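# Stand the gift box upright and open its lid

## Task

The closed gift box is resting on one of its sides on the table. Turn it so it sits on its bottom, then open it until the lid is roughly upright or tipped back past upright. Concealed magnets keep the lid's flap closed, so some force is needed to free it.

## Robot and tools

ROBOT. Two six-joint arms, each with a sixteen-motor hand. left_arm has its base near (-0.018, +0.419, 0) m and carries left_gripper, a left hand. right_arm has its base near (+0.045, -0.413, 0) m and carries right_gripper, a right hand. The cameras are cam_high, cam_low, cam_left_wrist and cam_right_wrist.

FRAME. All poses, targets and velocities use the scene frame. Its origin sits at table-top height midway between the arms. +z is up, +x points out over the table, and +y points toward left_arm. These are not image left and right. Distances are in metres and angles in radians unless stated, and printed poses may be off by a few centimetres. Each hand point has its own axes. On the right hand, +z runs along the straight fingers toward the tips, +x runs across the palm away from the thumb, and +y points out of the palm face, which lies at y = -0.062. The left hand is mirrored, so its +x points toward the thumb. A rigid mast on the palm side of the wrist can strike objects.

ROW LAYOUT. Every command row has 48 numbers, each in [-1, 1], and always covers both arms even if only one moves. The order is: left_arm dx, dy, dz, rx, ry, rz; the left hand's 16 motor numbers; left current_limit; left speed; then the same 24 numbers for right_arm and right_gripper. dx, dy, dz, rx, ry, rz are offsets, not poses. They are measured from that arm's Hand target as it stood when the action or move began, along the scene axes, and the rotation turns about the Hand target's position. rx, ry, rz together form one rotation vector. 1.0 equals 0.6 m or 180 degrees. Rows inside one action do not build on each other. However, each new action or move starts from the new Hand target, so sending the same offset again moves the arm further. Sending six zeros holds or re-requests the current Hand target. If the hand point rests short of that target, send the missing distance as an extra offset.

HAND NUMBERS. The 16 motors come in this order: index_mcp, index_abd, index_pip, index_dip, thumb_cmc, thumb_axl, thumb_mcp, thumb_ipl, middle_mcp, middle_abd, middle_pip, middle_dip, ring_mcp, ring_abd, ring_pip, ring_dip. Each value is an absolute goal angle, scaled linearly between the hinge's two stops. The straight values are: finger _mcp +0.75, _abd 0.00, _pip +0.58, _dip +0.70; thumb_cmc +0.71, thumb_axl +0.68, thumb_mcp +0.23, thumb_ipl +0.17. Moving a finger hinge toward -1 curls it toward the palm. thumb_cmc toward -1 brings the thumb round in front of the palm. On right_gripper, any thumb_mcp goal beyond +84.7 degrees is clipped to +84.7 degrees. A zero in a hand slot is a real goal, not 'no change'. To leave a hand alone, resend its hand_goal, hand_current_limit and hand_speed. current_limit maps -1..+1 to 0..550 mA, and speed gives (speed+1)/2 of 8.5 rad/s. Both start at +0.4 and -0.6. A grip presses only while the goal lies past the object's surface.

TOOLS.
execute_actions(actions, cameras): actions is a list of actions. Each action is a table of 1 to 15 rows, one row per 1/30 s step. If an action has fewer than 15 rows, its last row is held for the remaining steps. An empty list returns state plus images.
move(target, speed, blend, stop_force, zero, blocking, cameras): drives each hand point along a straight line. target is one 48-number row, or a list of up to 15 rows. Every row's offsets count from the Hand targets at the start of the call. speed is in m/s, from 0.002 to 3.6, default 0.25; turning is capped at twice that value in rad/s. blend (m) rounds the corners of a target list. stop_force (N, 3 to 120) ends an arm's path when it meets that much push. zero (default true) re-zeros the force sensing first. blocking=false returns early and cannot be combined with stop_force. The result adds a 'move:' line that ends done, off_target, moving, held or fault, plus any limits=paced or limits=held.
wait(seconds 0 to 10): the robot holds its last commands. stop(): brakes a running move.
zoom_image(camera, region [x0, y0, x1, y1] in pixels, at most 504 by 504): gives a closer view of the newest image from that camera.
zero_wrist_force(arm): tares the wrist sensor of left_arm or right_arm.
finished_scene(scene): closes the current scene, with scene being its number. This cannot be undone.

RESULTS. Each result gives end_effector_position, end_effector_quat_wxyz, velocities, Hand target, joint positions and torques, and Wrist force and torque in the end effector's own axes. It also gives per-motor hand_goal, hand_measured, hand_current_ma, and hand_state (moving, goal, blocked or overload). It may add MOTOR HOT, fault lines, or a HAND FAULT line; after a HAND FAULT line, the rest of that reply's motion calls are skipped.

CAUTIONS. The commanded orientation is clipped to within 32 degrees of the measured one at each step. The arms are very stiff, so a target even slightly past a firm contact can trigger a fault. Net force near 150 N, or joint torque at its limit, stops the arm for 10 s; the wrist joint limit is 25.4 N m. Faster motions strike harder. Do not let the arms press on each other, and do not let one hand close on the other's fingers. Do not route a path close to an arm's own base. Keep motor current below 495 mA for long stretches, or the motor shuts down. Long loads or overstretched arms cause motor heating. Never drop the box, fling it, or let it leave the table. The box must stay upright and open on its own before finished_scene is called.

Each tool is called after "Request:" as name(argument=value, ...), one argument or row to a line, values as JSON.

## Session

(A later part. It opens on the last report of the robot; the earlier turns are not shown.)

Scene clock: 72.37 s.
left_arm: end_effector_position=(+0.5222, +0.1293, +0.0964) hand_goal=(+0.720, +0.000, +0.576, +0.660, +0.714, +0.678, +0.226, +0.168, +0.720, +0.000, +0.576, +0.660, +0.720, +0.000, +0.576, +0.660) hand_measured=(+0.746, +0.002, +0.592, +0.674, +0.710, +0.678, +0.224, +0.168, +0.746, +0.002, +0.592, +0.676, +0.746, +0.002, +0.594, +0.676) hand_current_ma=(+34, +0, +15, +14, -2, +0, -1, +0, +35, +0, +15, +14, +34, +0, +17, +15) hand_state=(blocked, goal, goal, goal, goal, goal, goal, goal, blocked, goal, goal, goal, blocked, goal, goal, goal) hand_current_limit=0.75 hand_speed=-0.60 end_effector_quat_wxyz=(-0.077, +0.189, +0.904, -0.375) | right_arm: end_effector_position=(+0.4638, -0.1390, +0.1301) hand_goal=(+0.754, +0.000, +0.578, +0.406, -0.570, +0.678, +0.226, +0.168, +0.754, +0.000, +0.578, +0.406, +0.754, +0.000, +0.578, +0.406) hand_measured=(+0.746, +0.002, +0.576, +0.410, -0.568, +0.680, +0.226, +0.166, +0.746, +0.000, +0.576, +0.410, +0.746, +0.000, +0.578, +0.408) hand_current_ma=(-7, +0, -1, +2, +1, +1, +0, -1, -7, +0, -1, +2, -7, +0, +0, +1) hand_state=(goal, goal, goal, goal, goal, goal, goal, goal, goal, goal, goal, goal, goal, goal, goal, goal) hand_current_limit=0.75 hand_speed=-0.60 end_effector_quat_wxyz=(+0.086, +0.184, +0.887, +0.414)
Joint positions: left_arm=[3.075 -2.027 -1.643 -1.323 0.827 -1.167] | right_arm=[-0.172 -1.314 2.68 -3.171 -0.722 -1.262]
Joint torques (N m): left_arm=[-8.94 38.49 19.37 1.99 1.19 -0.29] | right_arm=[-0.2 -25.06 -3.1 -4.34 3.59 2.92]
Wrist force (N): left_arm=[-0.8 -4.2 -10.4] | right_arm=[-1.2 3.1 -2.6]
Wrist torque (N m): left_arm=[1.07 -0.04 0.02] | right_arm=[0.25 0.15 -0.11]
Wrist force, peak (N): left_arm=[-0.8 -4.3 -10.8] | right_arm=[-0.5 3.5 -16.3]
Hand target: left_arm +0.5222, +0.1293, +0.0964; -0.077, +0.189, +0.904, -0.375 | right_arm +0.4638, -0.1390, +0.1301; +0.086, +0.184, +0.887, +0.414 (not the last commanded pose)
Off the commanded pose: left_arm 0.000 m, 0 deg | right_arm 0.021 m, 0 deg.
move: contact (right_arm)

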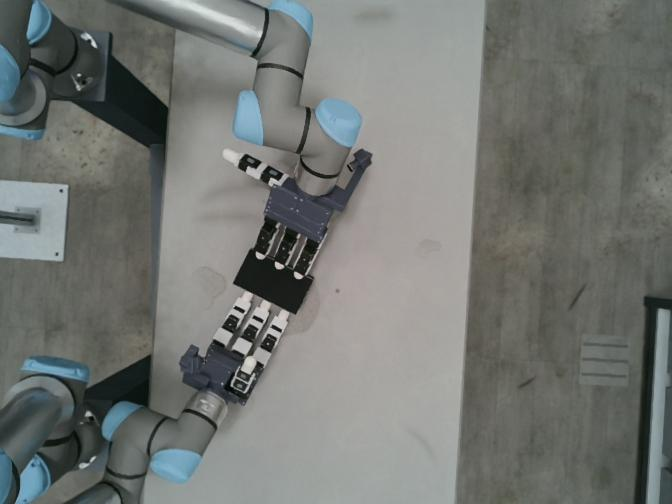

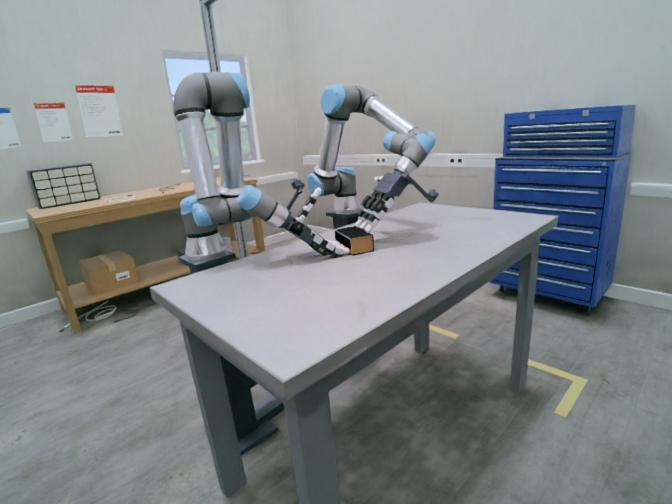

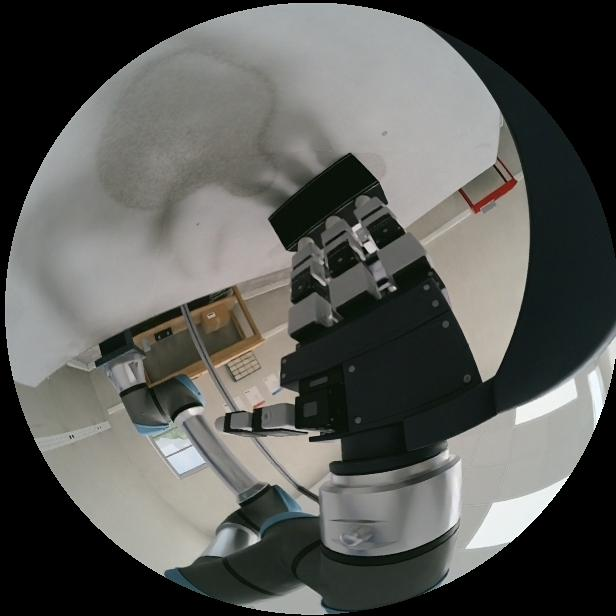

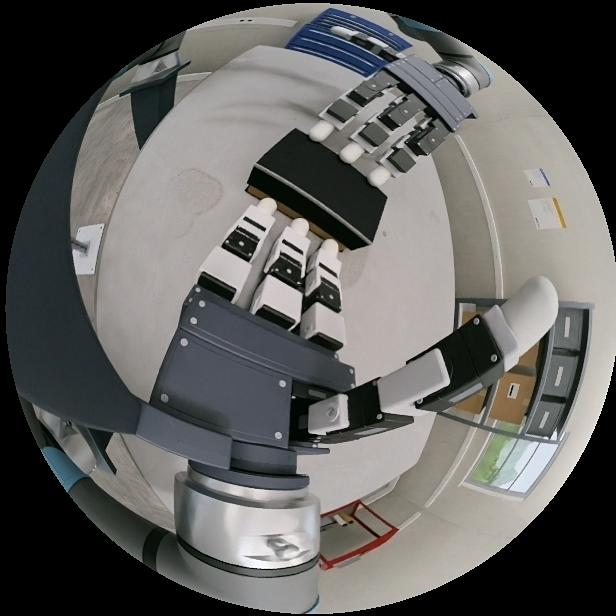

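Request:
move(
  target=[0,0,0,0,0,0,0.72,0,0.576,0.66,0.714,0.678,0.226,0.168,0.72,0,0.576,0.66,0.72,0,0.576,0.66,0.75,-0.6,0.001,0.0023,0.0167,0,0,0,0.754,0,0.577,0.406,-0.571,0.678,0.226,0.168,0.754,0,0.577,0.406,0.754,0,0.577,0.406,0.75,-0.6],
  speed=0.02,
  cameras=["cam_high", "cam_low", "cam_right_wrist", "cam_left_wrist"],
)

Request:
zoom_image(
  camera="cam_low",
  region=[290, 195, 390, 275],
)

Request:
zoom_image(
  camera="cam_right_wrist",
  region=[190, 110, 400, 320],
)

Scene clock: 73.50 s.
left_arm: end_effector_position=(+0.5222, +0.1293, +0.0964) hand_goal=(+0.720, +0.000, +0.576, +0.660, +0.714, +0.678, +0.226, +0.168, +0.720, +0.000, +0.576, +0.660, +0.720, +0.000, +0.576, +0.660) hand_measured=(+0.746, +0.002, +0.592, +0.674, +0.710, +0.678, +0.224, +0.168, +0.746, +0.002, +0.592, +0.676, +0.746, +0.002, +0.594, +0.676) hand_current_ma=(+34, +0, +15, +14, -2, +0, -1, +0, +35, +0, +15, +14, +34, +0, +17, +15) hand_state=(blocked, goal, goal, goal, goal, goal, goal, goal, blocked, goal, goal, goal, blocked, goal, goal, goal) hand_current_limit=0.75 hand_speed=-0.60 end_effector_quat_wxyz=(-0.077, +0.189, +0.904, -0.375) | right_arm: end_effector_position=(+0.4644, -0.1376, +0.1402) hand_goal=(+0.754, +0.000, +0.578, +0.406, -0.570, +0.678, +0.226, +0.168, +0.754, +0.000, +0.578, +0.406, +0.754, +0.000, +0.578, +0.406) hand_measured=(+0.768, +0.002, +0.582, +0.410, -0.568, +0.680, +0.226, +0.166, +0.770, +0.000, +0.586, +0.410, +0.772, +0.000, +0.586, +0.410) hand_current_ma=(+16, +0, +3, +2, +1, +1, +0, -1, +19, +0, +5, +2, +24, +0, +6, +1) hand_state=(goal, goal, goal, goal, goal, goal, goal, goal, goal, goal, goal, goal, goal, goal, goal, goal) hand_current_limit=0.75 hand_speed=-0.60 end_effector_quat_wxyz=(+0.086, +0.185, +0.887, +0.414) end_effector_velocity=(+0.001, +0.000, +0.000) end_effector_angular_velocity=(-0.001, -0.003, +0.000)
Joint positions: left_arm=[3.075 -2.027 -1.643 -1.323 0.827 -1.167] | right_arm=[-0.167 -1.361 2.673 -3.122 -0.724 -1.255]
Joint velocities: left_arm=[within noise] | right_arm=[0 0.003 -0.001 -0.005 0 0]
Joint torques (N m): left_arm=[-8.88 31.61 11.26 0.71 1.23 -1] | right_arm=[1 -8.95 -6.68 -5.21 -0.84 -1.47]
Wrist force (N): left_arm=[-0.8 -4.2 -10.2] | right_arm=[-1.2 -1.6 -0.4]
Wrist torque (N m): left_arm=[1.04 -0.03 0.02] | right_arm=[0.28 0.13 -0.38]
Wrist force, peak (N): left_arm=[-0.7 -4.5 -10.6] | right_arm=[-1.2 3.3 -2.7]
Hand target: left_arm +0.5222, +0.1293, +0.0964; -0.077, +0.189, +0.904, -0.375 | right_arm +0.4644, -0.1376, +0.1401; +0.086, +0.184, +0.887, +0.414
Off the commanded pose: left_arm 0.000 m, 0 deg | right_arm 0.000 m, 0 deg.
move: done

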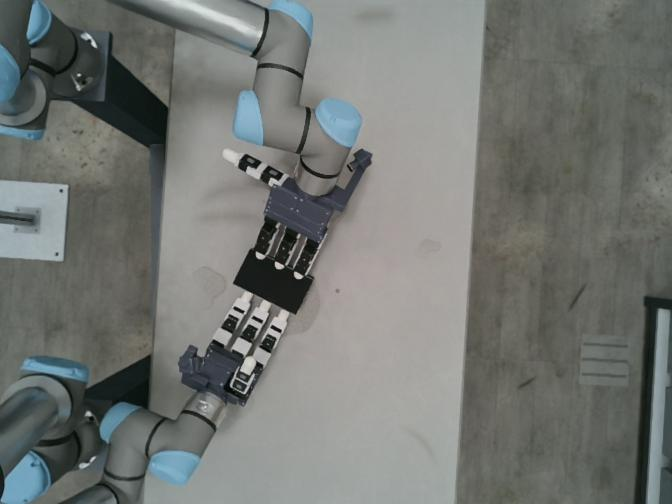

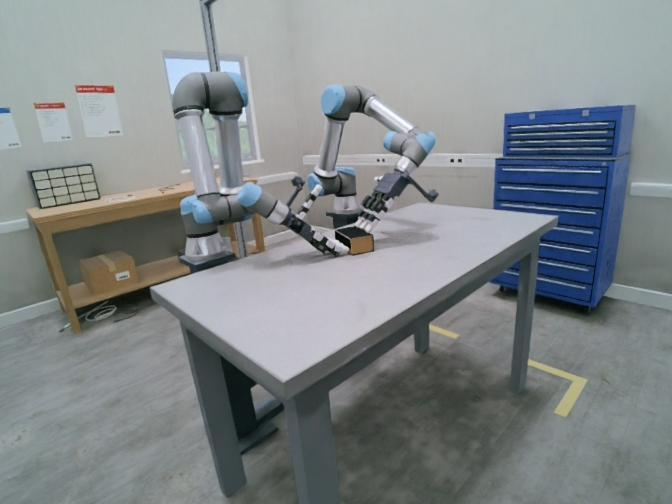

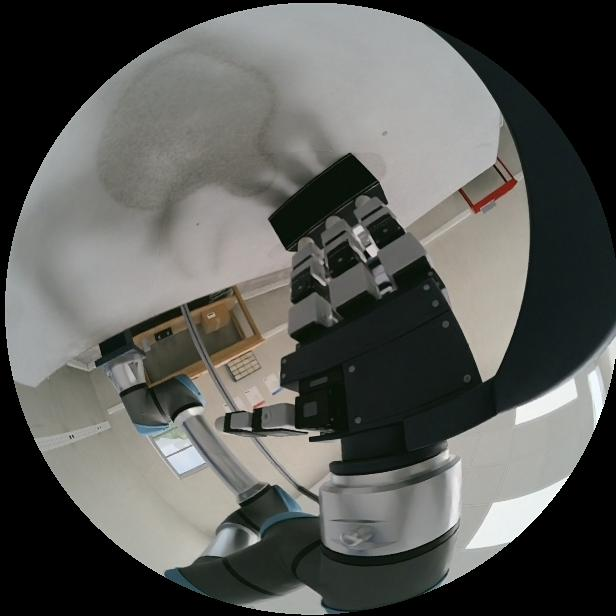

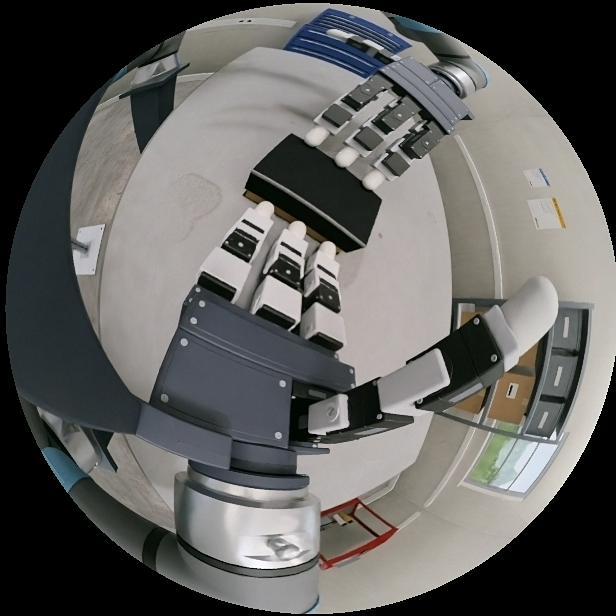

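Scaled by 5.040.

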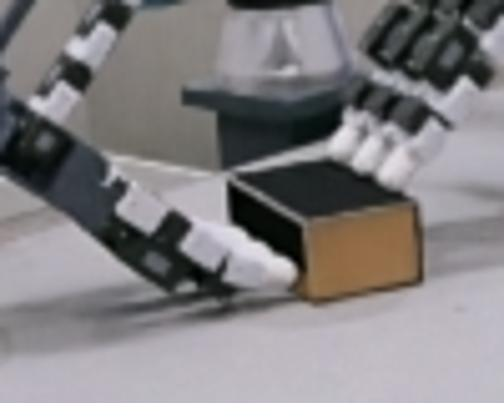

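Scaled by 2.400 from the camera's 616x616 image, which has a finer 880x880 frame.

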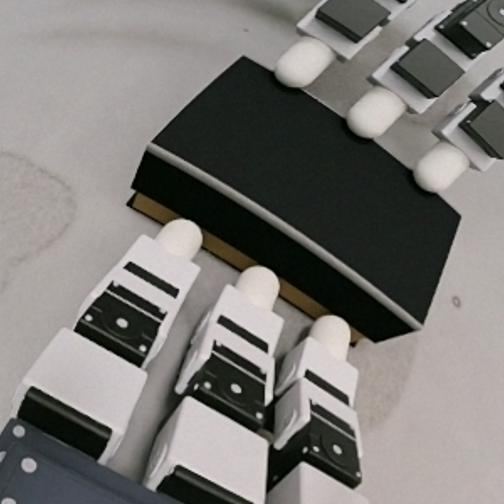

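Request:
zoom_image(
  camera="cam_right_wrist",
  region=[235, 180, 355, 300],
)

Request:
zoom_image(
  camera="cam_low",
  region=[325, 225, 385, 265],
)

Scaled by 4.200 from the camera's 616x616 image, which has a finer 880x880 frame.

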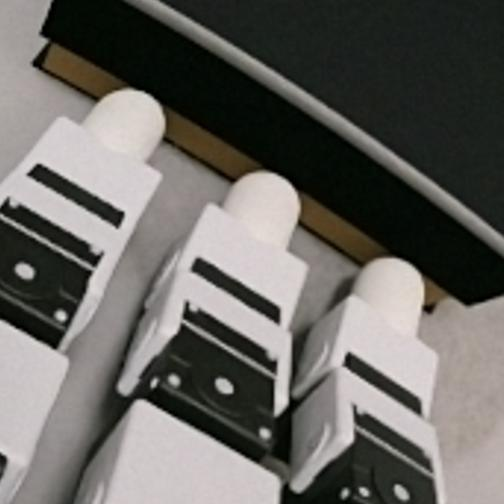

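Scaled by 8.400.

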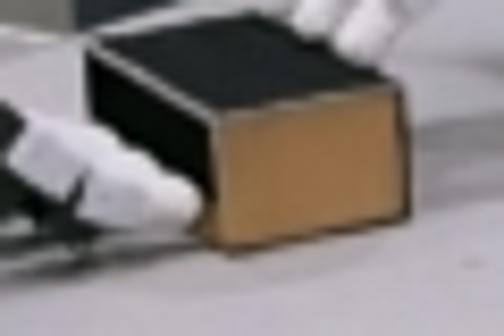

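Request:
move(
  target=[0,0,0,0,0,0,0.72,0,0.576,0.66,0.714,0.678,0.226,0.168,0.72,0,0.576,0.66,0.72,0,0.576,0.66,0.75,-0.6,0,0,0.0167,0,0,0,0.754,0,0.577,0.406,-0.571,0.678,0.226,0.168,0.754,0,0.577,0.406,0.754,0,0.577,0.406,0.75,-0.6],
  speed=0.02,
  cameras=["cam_high", "cam_low", "cam_right_wrist", "cam_left_wrist"],
)

Request:
zoom_image(
  camera="cam_low",
  region=[305, 205, 385, 265],
)

Request:
zoom_image(
  camera="cam_right_wrist",
  region=[225, 150, 375, 300],
)

Scene clock: 75.23 s.
left_arm: end_effector_position=(+0.5222, +0.1293, +0.0964) hand_goal=(+0.720, +0.000, +0.576, +0.660, +0.714, +0.678, +0.226, +0.168, +0.720, +0.000, +0.576, +0.660, +0.720, +0.000, +0.576, +0.660) hand_measured=(+0.746, +0.002, +0.592, +0.674, +0.710, +0.678, +0.224, +0.168, +0.746, +0.002, +0.592, +0.676, +0.746, +0.002, +0.594, +0.676) hand_current_ma=(+34, +0, +15, +14, -2, +0, -1, +0, +35, +0, +15, +14, +34, +0, +17, +15) hand_state=(blocked, goal, goal, goal, goal, goal, goal, goal, blocked, goal, goal, goal, blocked, goal, goal, goal) hand_current_limit=0.75 hand_speed=-0.60 end_effector_quat_wxyz=(-0.077, +0.189, +0.904, -0.375) | right_arm: end_effector_position=(+0.4645, -0.1376, +0.1502) hand_goal=(+0.754, +0.000, +0.578, +0.406, -0.570, +0.678, +0.226, +0.168, +0.754, +0.000, +0.578, +0.406, +0.754, +0.000, +0.578, +0.406) hand_measured=(+0.774, +0.002, +0.586, +0.410, -0.568, +0.680, +0.226, +0.166, +0.776, +0.000, +0.590, +0.410, +0.780, +0.000, +0.590, +0.410) hand_current_ma=(+25, +0, +6, +2, +1, +1, +0, -1, +30, +0, +10, +3, +40, +0, +11, +3) hand_state=(goal, goal, goal, goal, goal, goal, goal, goal, blocked, goal, goal, goal, blocked, goal, goal, goal) hand_current_limit=0.75 hand_speed=-0.60 end_effector_quat_wxyz=(+0.086, +0.185, +0.887, +0.414)
Joint positions: left_arm=[3.075 -2.027 -1.643 -1.323 0.827 -1.167] | right_arm=[-0.167 -1.411 2.668 -3.067 -0.724 -1.255]
Joint torques (N m): left_arm=[-7.89 27.33 4.37 0.24 1.15 -1.17] | right_arm=[-4.91 -8.14 -10.47 -4.91 4.17 -2.27]
Wrist force (N): left_arm=[-0.5 -4.2 -10.1] | right_arm=[-0.9 -3.2 -1.9]
Wrist torque (N m): left_arm=[1.04 -0.07 0.04] | right_arm=[0.42 0.16 -0.40]
Wrist force, peak (N): left_arm=[-0.6 -4.4 -10.7] | right_arm=[-0.9 -3.2 -1.9]
Hand target: left_arm +0.5222, +0.1293, +0.0964; -0.077, +0.189, +0.904, -0.375 | right_arm +0.4644, -0.1376, +0.1502; +0.086, +0.184, +0.887, +0.414
Off the commanded pose: left_arm 0.000 m, 0 deg | right_arm 0.000 m, 0 deg.
move: done

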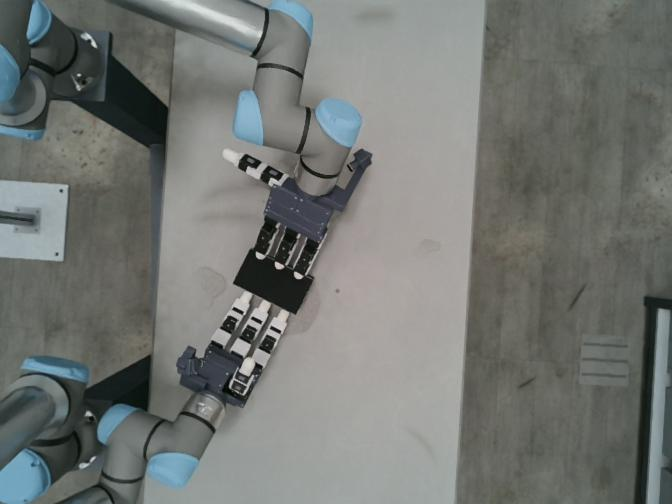

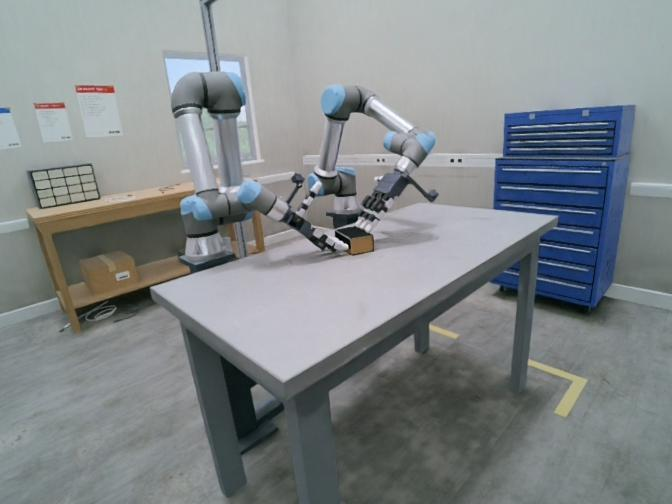

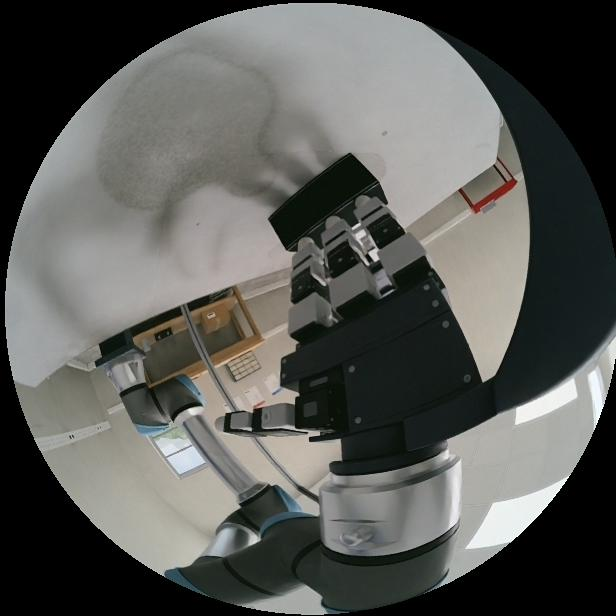

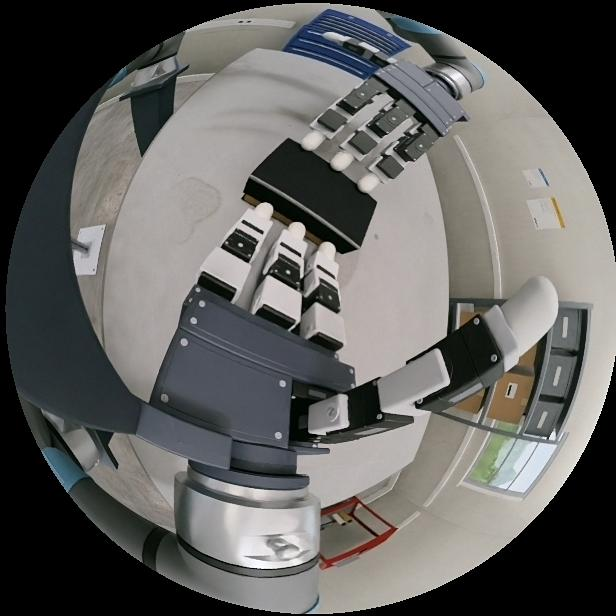

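Scaled by 6.300.

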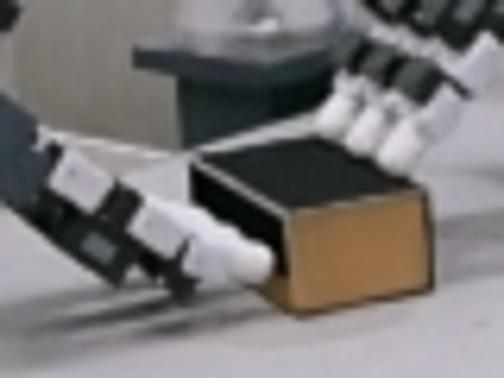

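Scaled by 3.360 from the camera's 616x616 image, which has a finer 880x880 frame.

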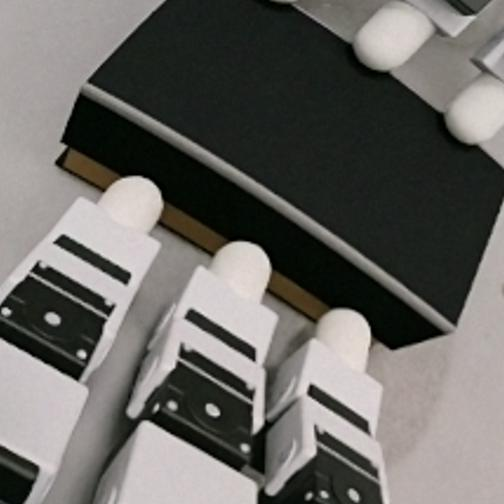

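Request:
move(
  target=[
    [0,0,0,0,0,0,0.72,0,0.576,0.66,0.714,0.678,0.226,0.168,0.72,0,0.576,0.66,0.72,0,0.576,0.66,0.75,-0.6,-0.0085,-0.0199,0,0,0,0,0.754,0,0.577,0.406,-0.571,0.678,0.226,0.168,0.754,0,0.577,0.406,0.754,0,0.577,0.406,0.75,-0.6],
    [0,0,0,0,0,0,0.72,0,0.576,0.66,0.714,0.678,0.226,0.168,0.72,0,0.576,0.66,0.72,0,0.576,0.66,0.75,-0.6,-0.0085,-0.0199,-0.033,0,0,0,0.754,0,0.577,0.406,-0.571,0.678,0.226,0.168,0.754,0,0.577,0.406,0.754,0,0.577,0.406,0.75,-0.6],
  ],
  speed=0.06,
)

Request:
move(
  target=[0,0,0,0,0,0,0.72,0,0.576,0.66,0.714,0.678,0.226,0.168,0.72,0,0.576,0.66,0.72,0,0.576,0.66,0.75,-0.6,0.0164,0.0383,0,0,0,0,0.754,0,0.577,0.406,-0.571,0.678,0.226,0.168,0.754,0,0.577,0.406,0.754,0,0.577,0.406,0.75,-0.6],
  speed=0.012,
  stop_force=3,
  cameras=["cam_low", "cam_right_wrist"],
)

Request:
zoom_image(
  camera="cam_low",
  region=[305, 205, 385, 265],
)

Request:
zoom_image(
  camera="cam_right_wrist",
  region=[225, 150, 375, 300],
)

Scene clock: 78.37 s.
left_arm: end_effector_position=(+0.5222, +0.1293, +0.0964) hand_goal=(+0.720, +0.000, +0.576, +0.660, +0.714, +0.678, +0.226, +0.168, +0.720, +0.000, +0.576, +0.660, +0.720, +0.000, +0.576, +0.660) hand_measured=(+0.746, +0.002, +0.592, +0.674, +0.710, +0.678, +0.224, +0.168, +0.746, +0.002, +0.592, +0.676, +0.746, +0.002, +0.594, +0.676) hand_current_ma=(+34, +0, +15, +14, -2, +0, -1, +0, +35, +0, +15, +14, +34, +0, +17, +15) hand_state=(blocked, goal, goal, goal, goal, goal, goal, goal, blocked, goal, goal, goal, blocked, goal, goal, goal) hand_current_limit=0.75 hand_speed=-0.60 end_effector_quat_wxyz=(-0.077, +0.189, +0.904, -0.375) | right_arm: end_effector_position=(+0.4593, -0.1496, +0.1303) hand_goal=(+0.754, +0.000, +0.578, +0.406, -0.570, +0.678, +0.226, +0.168, +0.754, +0.000, +0.578, +0.406, +0.754, +0.000, +0.578, +0.406) hand_measured=(+0.748, +0.000, +0.578, +0.410, -0.568, +0.680, +0.224, +0.166, +0.748, +0.000, +0.578, +0.410, +0.748, +0.000, +0.578, +0.410) hand_current_ma=(-5, +0, +0, +2, +1, +1, +0, -1, -5, +0, +0, +2, -5, +0, +0, +2) hand_state=(goal, goal, goal, goal, goal, goal, goal, goal, goal, goal, goal, goal, goal, goal, goal, goal) hand_current_limit=0.75 hand_speed=-0.60 end_effector_quat_wxyz=(+0.086, +0.185, +0.887, +0.414)
Joint positions: left_arm=[3.075 -2.027 -1.643 -1.323 0.827 -1.167] | right_arm=[-0.213 -1.348 2.699 -3.111 -0.714 -1.322]
Joint torques (N m): left_arm=[-7.11 27.49 4.24 0.24 1.38 -1.09] | right_arm=[10.43 -13.04 -9.5 -2.33 3.84 1.54]
Wrist force (N): left_arm=[-0.6 -4.2 -10.1] | right_arm=[-1.0 1.6 -1.9]
Wrist torque (N m): left_arm=[1.03 -0.06 0.04] | right_arm=[0.17 0.06 -0.29]
Wrist force, peak (N): left_arm=[-0.5 -4.2 -10.6] | right_arm=[-0.8 7.0 -8.8]
Hand target: left_arm +0.5222, +0.1293, +0.0964; -0.077, +0.189, +0.904, -0.375 | right_arm +0.4593, -0.1496, +0.1304; +0.086, +0.184, +0.887, +0.414
Off the commanded pose: left_arm 0.000 m, 0 deg | right_arm 0.000 m, 0 deg.
move: done

Scene clock: 80.33 s.
left_arm: end_effector_position=(+0.5222, +0.1293, +0.0964) hand_goal=(+0.720, +0.000, +0.576, +0.660, +0.714, +0.678, +0.226, +0.168, +0.720, +0.000, +0.576, +0.660, +0.720, +0.000, +0.576, +0.660) hand_measured=(+0.746, +0.002, +0.592, +0.674, +0.710, +0.678, +0.224, +0.168, +0.746, +0.002, +0.592, +0.676, +0.746, +0.002, +0.594, +0.676) hand_current_ma=(+34, +0, +15, +14, -2, +0, -1, +0, +35, +0, +15, +14, +34, +0, +17, +15) hand_state=(blocked, goal, goal, goal, goal, goal, goal, goal, blocked, goal, goal, goal, blocked, goal, goal, goal) hand_current_limit=0.75 hand_speed=-0.60 end_effector_quat_wxyz=(-0.077, +0.189, +0.904, -0.375) | right_arm: end_effector_position=(+0.4640, -0.1386, +0.1304) hand_goal=(+0.754, +0.000, +0.578, +0.406, -0.570, +0.678, +0.226, +0.168, +0.754, +0.000, +0.578, +0.406, +0.754, +0.000, +0.578, +0.406) hand_measured=(+0.748, +0.000, +0.576, +0.410, -0.568, +0.680, +0.224, +0.166, +0.748, +0.000, +0.576, +0.410, +0.750, +0.000, +0.578, +0.408) hand_current_ma=(-4, +0, +0, +2, +1, +1, +0, -1, -4, +0, -1, +2, -3, +0, +0, +1) hand_state=(goal, goal, goal, goal, goal, goal, goal, goal, goal, goal, goal, goal, goal, goal, goal, goal) hand_current_limit=0.75 hand_speed=-0.60 end_effector_quat_wxyz=(+0.086, +0.184, +0.887, +0.414)
Joint positions: left_arm=[3.075 -2.027 -1.643 -1.323 0.827 -1.167] | right_arm=[-0.171 -1.314 2.679 -3.172 -0.723 -1.26]
Joint torques (N m): left_arm=[-8.03 27.4 4.66 0.21 1.34 -1.1] | right_arm=[-13.25 -27.02 2.83 -3.94 3.66 1.82]
Wrist force (N): left_arm=[-0.7 -4.2 -10.3] | right_arm=[-1.3 2.2 -4.1]
Wrist torque (N m): left_arm=[1.06 -0.04 0.02] | right_arm=[0.32 0.33 -0.14]
Wrist force, peak (N): left_arm=[-0.5 -4.4 -10.6] | right_arm=[-0.5 3.4 -13.6]
Hand target: left_arm +0.5222, +0.1293, +0.0964; -0.077, +0.189, +0.904, -0.375 | right_arm +0.4640, -0.1386, +0.1304; +0.086, +0.184, +0.887, +0.414 (not the last commanded pose)
Off the commanded pose: left_arm 0.000 m, 0 deg | right_arm 0.013 m, 0 deg.
move: contact (right_arm)
Images, in order (width x height): cam_low 672x504, cam_right_wrist 616x616.

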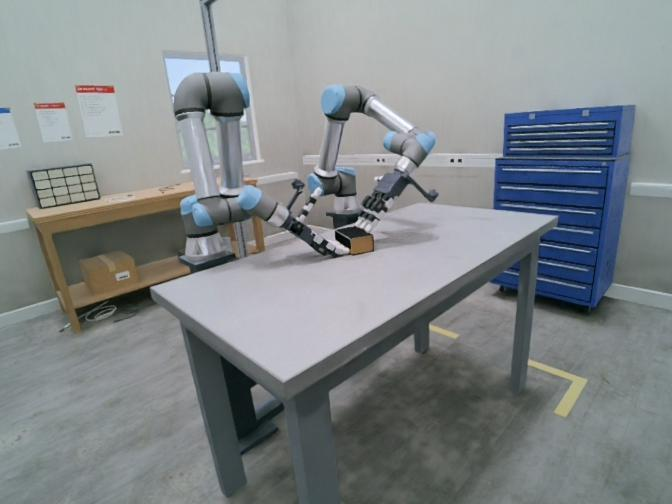

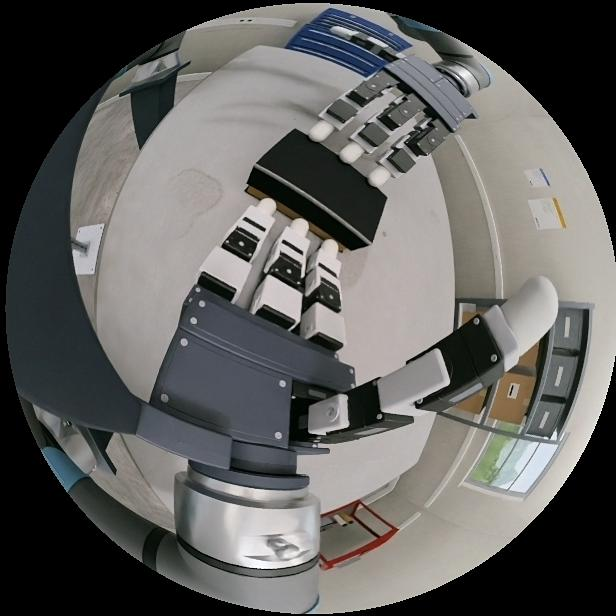

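Scaled by 6.300.

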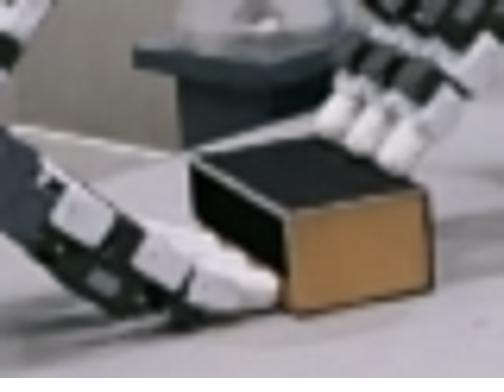

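Scaled by 3.360 from the camera's 616x616 image, which has a finer 880x880 frame.

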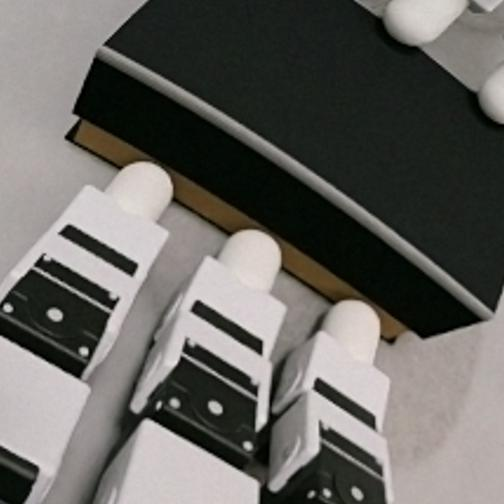

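Request:
move(
  target=[0,0,0,0,0,0,0.72,0,0.576,0.66,0.714,0.678,0.226,0.168,0.72,0,0.576,0.66,0.72,0,0.576,0.66,0.75,-0.6,0,0,0,0,0,0,0.45,0,0.577,0.406,-0.571,0.678,0.226,0.168,0.45,0,0.577,0.406,0.45,0,0.577,0.406,0.4,-0.95],
  speed=0.05,
  cameras=["cam_low", "cam_right_wrist"],
)

Request:
zoom_image(
  camera="cam_low",
  region=[305, 205, 385, 265],
)

Request:
zoom_image(
  camera="cam_right_wrist",
  region=[225, 150, 375, 300],
)

Scene clock: 81.63 s.
left_arm: end_effector_position=(+0.5222, +0.1293, +0.0964) hand_goal=(+0.720, +0.000, +0.576, +0.660, +0.714, +0.678, +0.226, +0.168, +0.720, +0.000, +0.576, +0.660, +0.720, +0.000, +0.576, +0.660) hand_measured=(+0.746, +0.002, +0.592, +0.674, +0.710, +0.678, +0.224, +0.168, +0.746, +0.002, +0.592, +0.674, +0.746, +0.002, +0.594, +0.674) hand_current_ma=(+34, +0, +15, +11, -2, +0, -1, +0, +35, +0, +15, +11, +34, +0, +17, +12) hand_state=(blocked, goal, goal, goal, goal, goal, goal, goal, blocked, goal, goal, goal, blocked, goal, goal, goal) hand_current_limit=0.75 hand_speed=-0.60 end_effector_quat_wxyz=(-0.077, +0.189, +0.904, -0.375) | right_arm: end_effector_position=(+0.4640, -0.1386, +0.1304) hand_goal=(+0.450, +0.000, +0.578, +0.406, -0.570, +0.678, +0.226, +0.168, +0.450, +0.000, +0.578, +0.406, +0.450, +0.000, +0.578, +0.406) hand_measured=(+0.712, +0.000, +0.604, +0.416, -0.568, +0.680, +0.224, +0.166, +0.714, +0.000, +0.610, +0.418, +0.724, +0.000, +0.602, +0.412) hand_current_ma=(+385, +0, +38, +10, +1, +1, +0, -1, +385, +0, +48, +13, +385, +0, +33, +4) hand_state=(blocked, goal, blocked, goal, goal, goal, goal, goal, blocked, goal, blocked, goal, blocked, goal, blocked, goal) hand_current_limit=0.40 hand_speed=-0.95 end_effector_quat_wxyz=(+0.086, +0.184, +0.887, +0.414)
Joint positions: left_arm=[3.075 -2.027 -1.643 -1.323 0.827 -1.167] | right_arm=[-0.171 -1.314 2.679 -3.172 -0.723 -1.26]
Joint torques (N m): left_arm=[-6.91 27.36 4.43 0.25 1.32 -1.08] | right_arm=[-11.77 -26.51 -1.31 -4.24 3.55 2.68]
Wrist force (N): left_arm=[-0.3 -4.5 -13.6] | right_arm=[-0.4 -9.4 -7.3]
Wrist torque (N m): left_arm=[1.30 -0.15 0.06] | right_arm=[1.26 0.40 -0.39]
Wrist force, peak (N): left_arm=[-0.7 -4.4 -13.7] | right_arm=[-0.4 -9.4 -7.3]
Hand target: left_arm +0.5222, +0.1293, +0.0964; -0.077, +0.189, +0.904, -0.375 | right_arm +0.4640, -0.1386, +0.1304; +0.086, +0.184, +0.887, +0.414
Off the commanded pose: left_arm 0.000 m, 0 deg | right_arm 0.000 m, 0 deg.
move: done
Images, in order (width x height): cam_low 672x504, cam_right_wrist 616x616.

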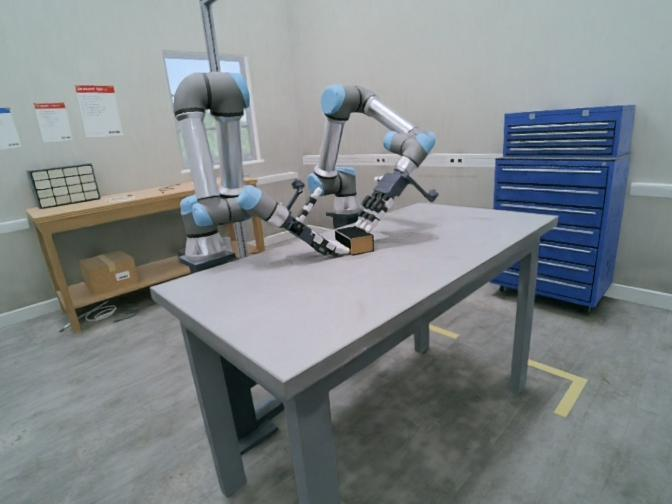

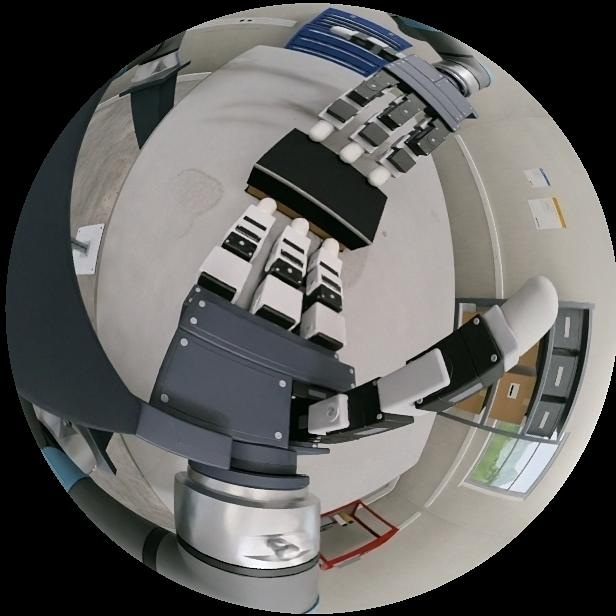

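Scaled by 6.300.

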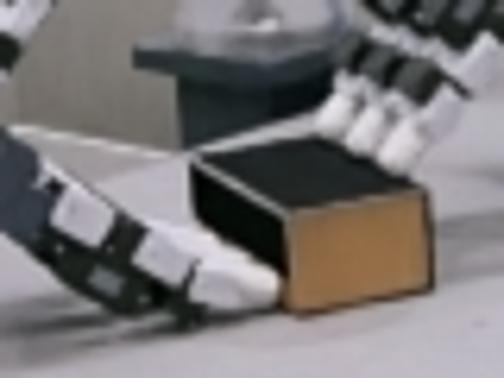

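Scaled by 3.360 from the camera's 616x616 image, which has a finer 880x880 frame.

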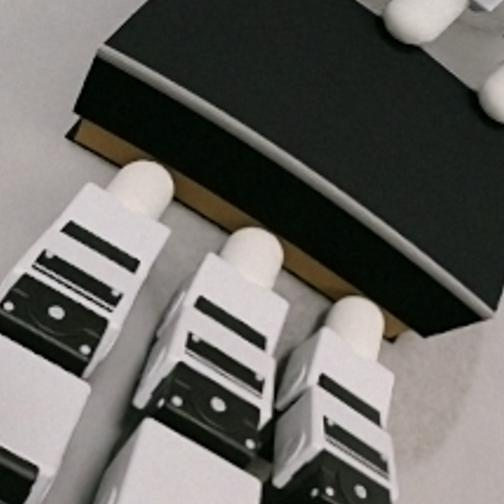

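Request:
move(
  target=[0,0,0,0,0,0,0.72,0,0.576,0.66,0.714,0.678,0.226,0.168,0.72,0,0.576,0.66,0.72,0,0.576,0.66,0.75,-0.6,-0.0011,-0.0025,0.002,0,0,0,0.45,0,0.577,0.406,-0.571,0.678,0.226,0.168,0.45,0,0.577,0.406,0.45,0,0.577,0.406,0.75,-0.95],
  speed=0.02,
  cameras=["cam_low", "cam_right_wrist"],
)

Request:
zoom_image(
  camera="cam_low",
  region=[305, 205, 385, 265],
)

Request:
zoom_image(
  camera="cam_right_wrist",
  region=[225, 150, 375, 300],
)

Scene clock: 83.30 s.
left_arm: end_effector_position=(+0.5222, +0.1293, +0.0964) hand_goal=(+0.720, +0.000, +0.576, +0.660, +0.714, +0.678, +0.226, +0.168, +0.720, +0.000, +0.576, +0.660, +0.720, +0.000, +0.576, +0.660) hand_measured=(+0.746, +0.002, +0.592, +0.670, +0.710, +0.678, +0.224, +0.168, +0.746, +0.002, +0.592, +0.670, +0.746, +0.002, +0.594, +0.670) hand_current_ma=(+34, +0, +15, +8, -2, +0, -1, +0, +35, +0, +15, +8, +34, +0, +17, +8) hand_state=(blocked, goal, goal, goal, goal, goal, goal, goal, blocked, goal, goal, goal, blocked, goal, goal, goal) hand_current_limit=0.75 hand_speed=-0.60 end_effector_quat_wxyz=(-0.077, +0.189, +0.904, -0.375) | right_arm: end_effector_position=(+0.4633, -0.1401, +0.1316) hand_goal=(+0.450, +0.000, +0.578, +0.406, -0.570, +0.678, +0.226, +0.168, +0.450, +0.000, +0.578, +0.406, +0.450, +0.000, +0.578, +0.406) hand_measured=(+0.690, +0.000, +0.612, +0.424, -0.568, +0.680, +0.224, +0.166, +0.690, +0.000, +0.618, +0.428, +0.698, +0.000, +0.612, +0.422) hand_current_ma=(+481, +0, +54, +20, +1, +1, +0, -1, +481, +0, +69, +27, +481, +0, +53, +19) hand_state=(blocked, goal, blocked, goal, goal, goal, goal, goal, blocked, goal, blocked, blocked, blocked, goal, blocked, goal) hand_current_limit=0.75 hand_speed=-0.95 end_effector_quat_wxyz=(+0.086, +0.184, +0.887, +0.414)
Joint positions: left_arm=[3.075 -2.027 -1.643 -1.323 0.827 -1.167] | right_arm=[-0.177 -1.325 2.682 -3.157 -0.721 -1.269]
Joint torques (N m): left_arm=[-7.6 27.1 5.34 0.24 1.35 -1.06] | right_arm=[-4.01 -15.97 -4.42 -4.27 6.87 -1.35]
Wrist force (N): left_arm=[-0.3 -5.1 -16.9] | right_arm=[-0.9 -9.3 -0.4]
Wrist torque (N m): left_arm=[1.52 -0.15 0.07] | right_arm=[0.91 0.15 -0.41]
Wrist force, peak (N): left_arm=[0.0 -5.0 -17.4] | right_arm=[-0.7 -9.8 -7.1]
Hand target: left_arm +0.5222, +0.1293, +0.0964; -0.077, +0.189, +0.904, -0.375 | right_arm +0.4634, -0.1401, +0.1316; +0.086, +0.184, +0.887, +0.414
Off the commanded pose: left_arm 0.000 m, 0 deg | right_arm 0.000 m, 0 deg.
move: done
Images, in order (width x height): cam_low 672x504, cam_right_wrist 616x616.

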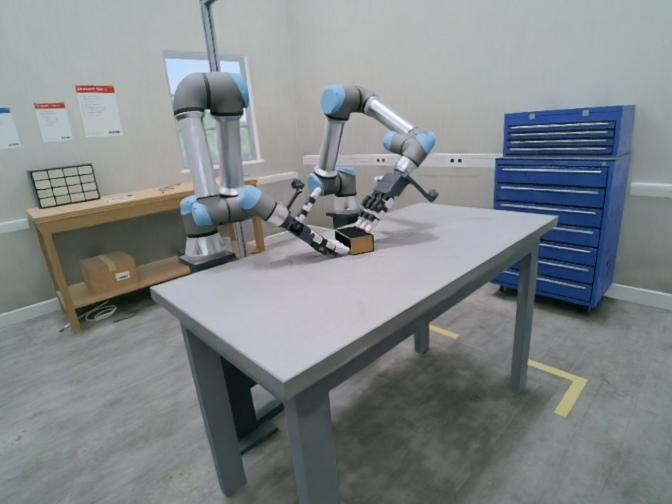

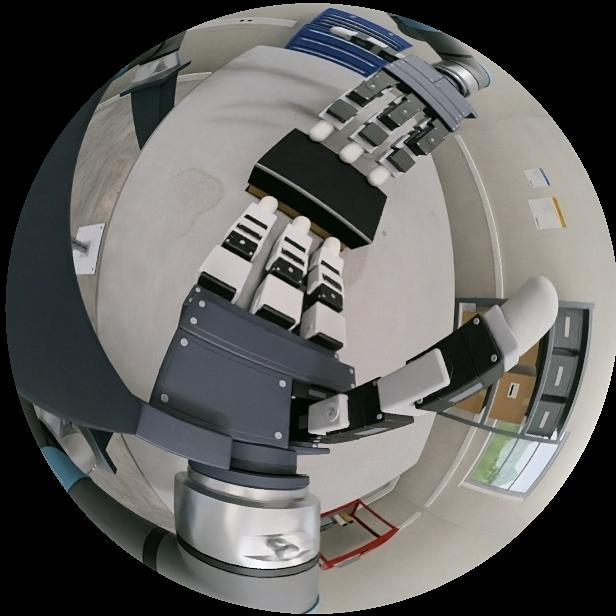

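Scaled by 6.300.

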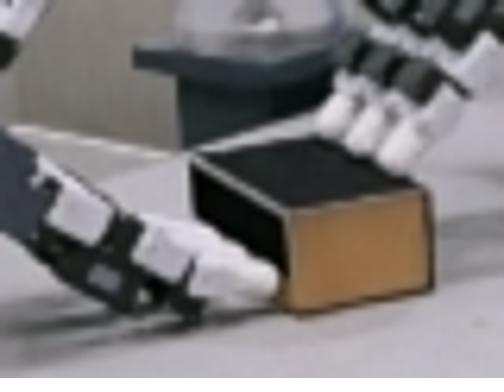

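Scaled by 3.360 from the camera's 616x616 image, which has a finer 880x880 frame.

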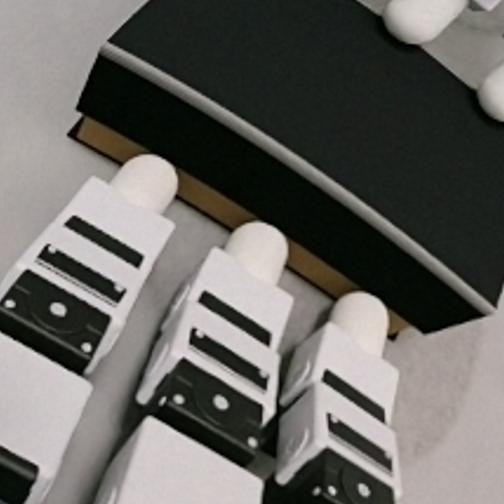

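Request:
move(
  target=[0,0,0,0,0,0,0.72,0,0.576,0.66,0.714,0.678,0.226,0.168,0.72,0,0.576,0.66,0.72,0,0.576,0.66,0.75,-0.6,-0.00053,-0.00124,0.001,0,0,0,0.35,0,0.55,0.36,-0.571,0.678,0.226,0.168,0.35,0,0.55,0.36,0.35,0,0.55,0.36,0.79,-0.95],
  speed=0.02,
  cameras=["cam_low", "cam_right_wrist"],
)

Request:
zoom_image(
  camera="cam_low",
  region=[305, 205, 385, 265],
)

Request:
zoom_image(
  camera="cam_right_wrist",
  region=[225, 150, 375, 300],
)

Scene clock: 84.80 s.
left_arm: end_effector_position=(+0.5222, +0.1293, +0.0964) hand_goal=(+0.720, +0.000, +0.576, +0.660, +0.714, +0.678, +0.226, +0.168, +0.720, +0.000, +0.576, +0.660, +0.720, +0.000, +0.576, +0.660) hand_measured=(+0.746, +0.002, +0.592, +0.668, +0.710, +0.678, +0.224, +0.168, +0.746, +0.002, +0.592, +0.670, +0.746, +0.002, +0.594, +0.670) hand_current_ma=(+34, +0, +15, +6, -2, +0, -1, +0, +35, +0, +15, +7, +34, +0, +17, +7) hand_state=(blocked, goal, goal, goal, goal, goal, goal, goal, blocked, goal, goal, goal, blocked, goal, goal, goal) hand_current_limit=0.75 hand_speed=-0.60 end_effector_quat_wxyz=(-0.077, +0.189, +0.904, -0.375) | right_arm: end_effector_position=(+0.4630, -0.1408, +0.1322) hand_goal=(+0.350, +0.000, +0.550, +0.360, -0.570, +0.678, +0.226, +0.168, +0.350, +0.000, +0.550, +0.360, +0.350, +0.000, +0.550, +0.360) hand_measured=(+0.690, +0.000, +0.612, +0.406, -0.568, +0.680, +0.224, +0.166, +0.688, +0.000, +0.618, +0.414, +0.698, +0.000, +0.612, +0.404) hand_current_ma=(+492, +0, +133, +88, +1, +1, +0, -1, +492, +0, +152, +106, +492, +0, +131, +79) hand_state=(blocked, goal, blocked, blocked, goal, goal, goal, goal, blocked, goal, blocked, blocked, blocked, goal, blocked, blocked) hand_current_limit=0.79 hand_speed=-0.95 end_effector_quat_wxyz=(+0.086, +0.184, +0.887, +0.414)
Joint positions: left_arm=[3.075 -2.027 -1.643 -1.323 0.827 -1.167] | right_arm=[-0.179 -1.33 2.683 -3.15 -0.721 -1.273]
Joint torques (N m): left_arm=[-7.63 27.11 4.77 0.23 1.29 -1.01] | right_arm=[-8.97 -23.55 -2.65 -3.3 7.06 -2.01]
Wrist force (N): left_arm=[0.2 -5.0 -18.8] | right_arm=[-1.1 -9.6 0.4]
Wrist torque (N m): left_arm=[1.71 -0.22 0.11] | right_arm=[0.88 0.17 -0.44]
Wrist force, peak (N): left_arm=[-0.2 -4.8 -19.1] | right_arm=[-0.9 -10.9 -0.6]
Hand target: left_arm +0.5222, +0.1293, +0.0964; -0.077, +0.189, +0.904, -0.375 | right_arm +0.4630, -0.1408, +0.1322; +0.086, +0.184, +0.887, +0.414
Off the commanded pose: left_arm 0.000 m, 0 deg | right_arm 0.000 m, 0 deg.
move: done
Images, in order (width x height): cam_low 672x504, cam_right_wrist 616x616.

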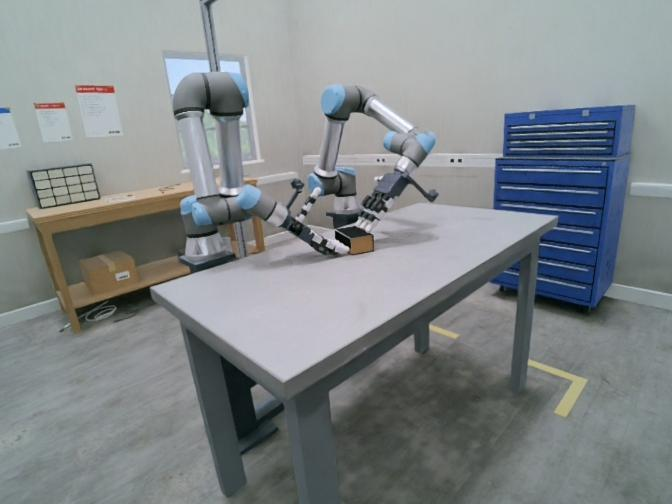

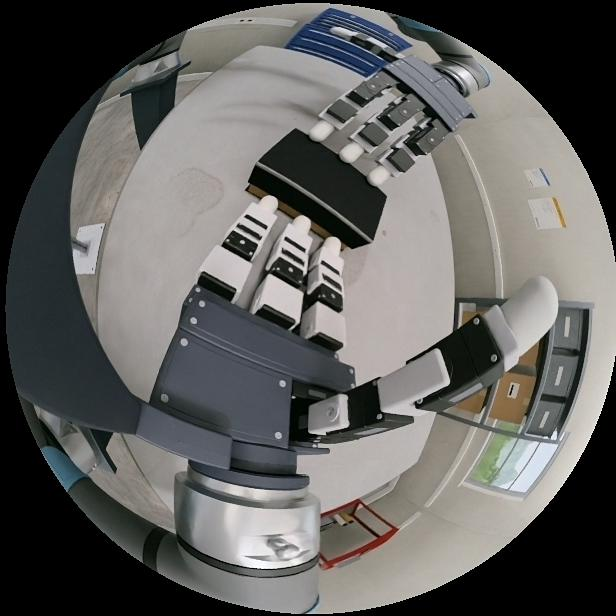

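Scaled by 6.300.

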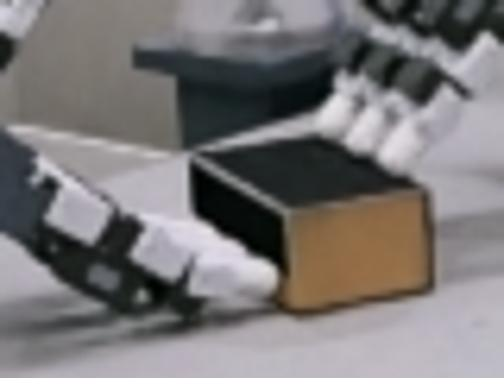

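Scaled by 3.360 from the camera's 616x616 image, which has a finer 880x880 frame.

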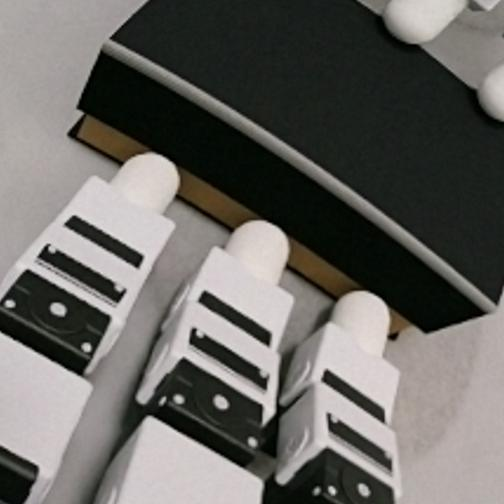

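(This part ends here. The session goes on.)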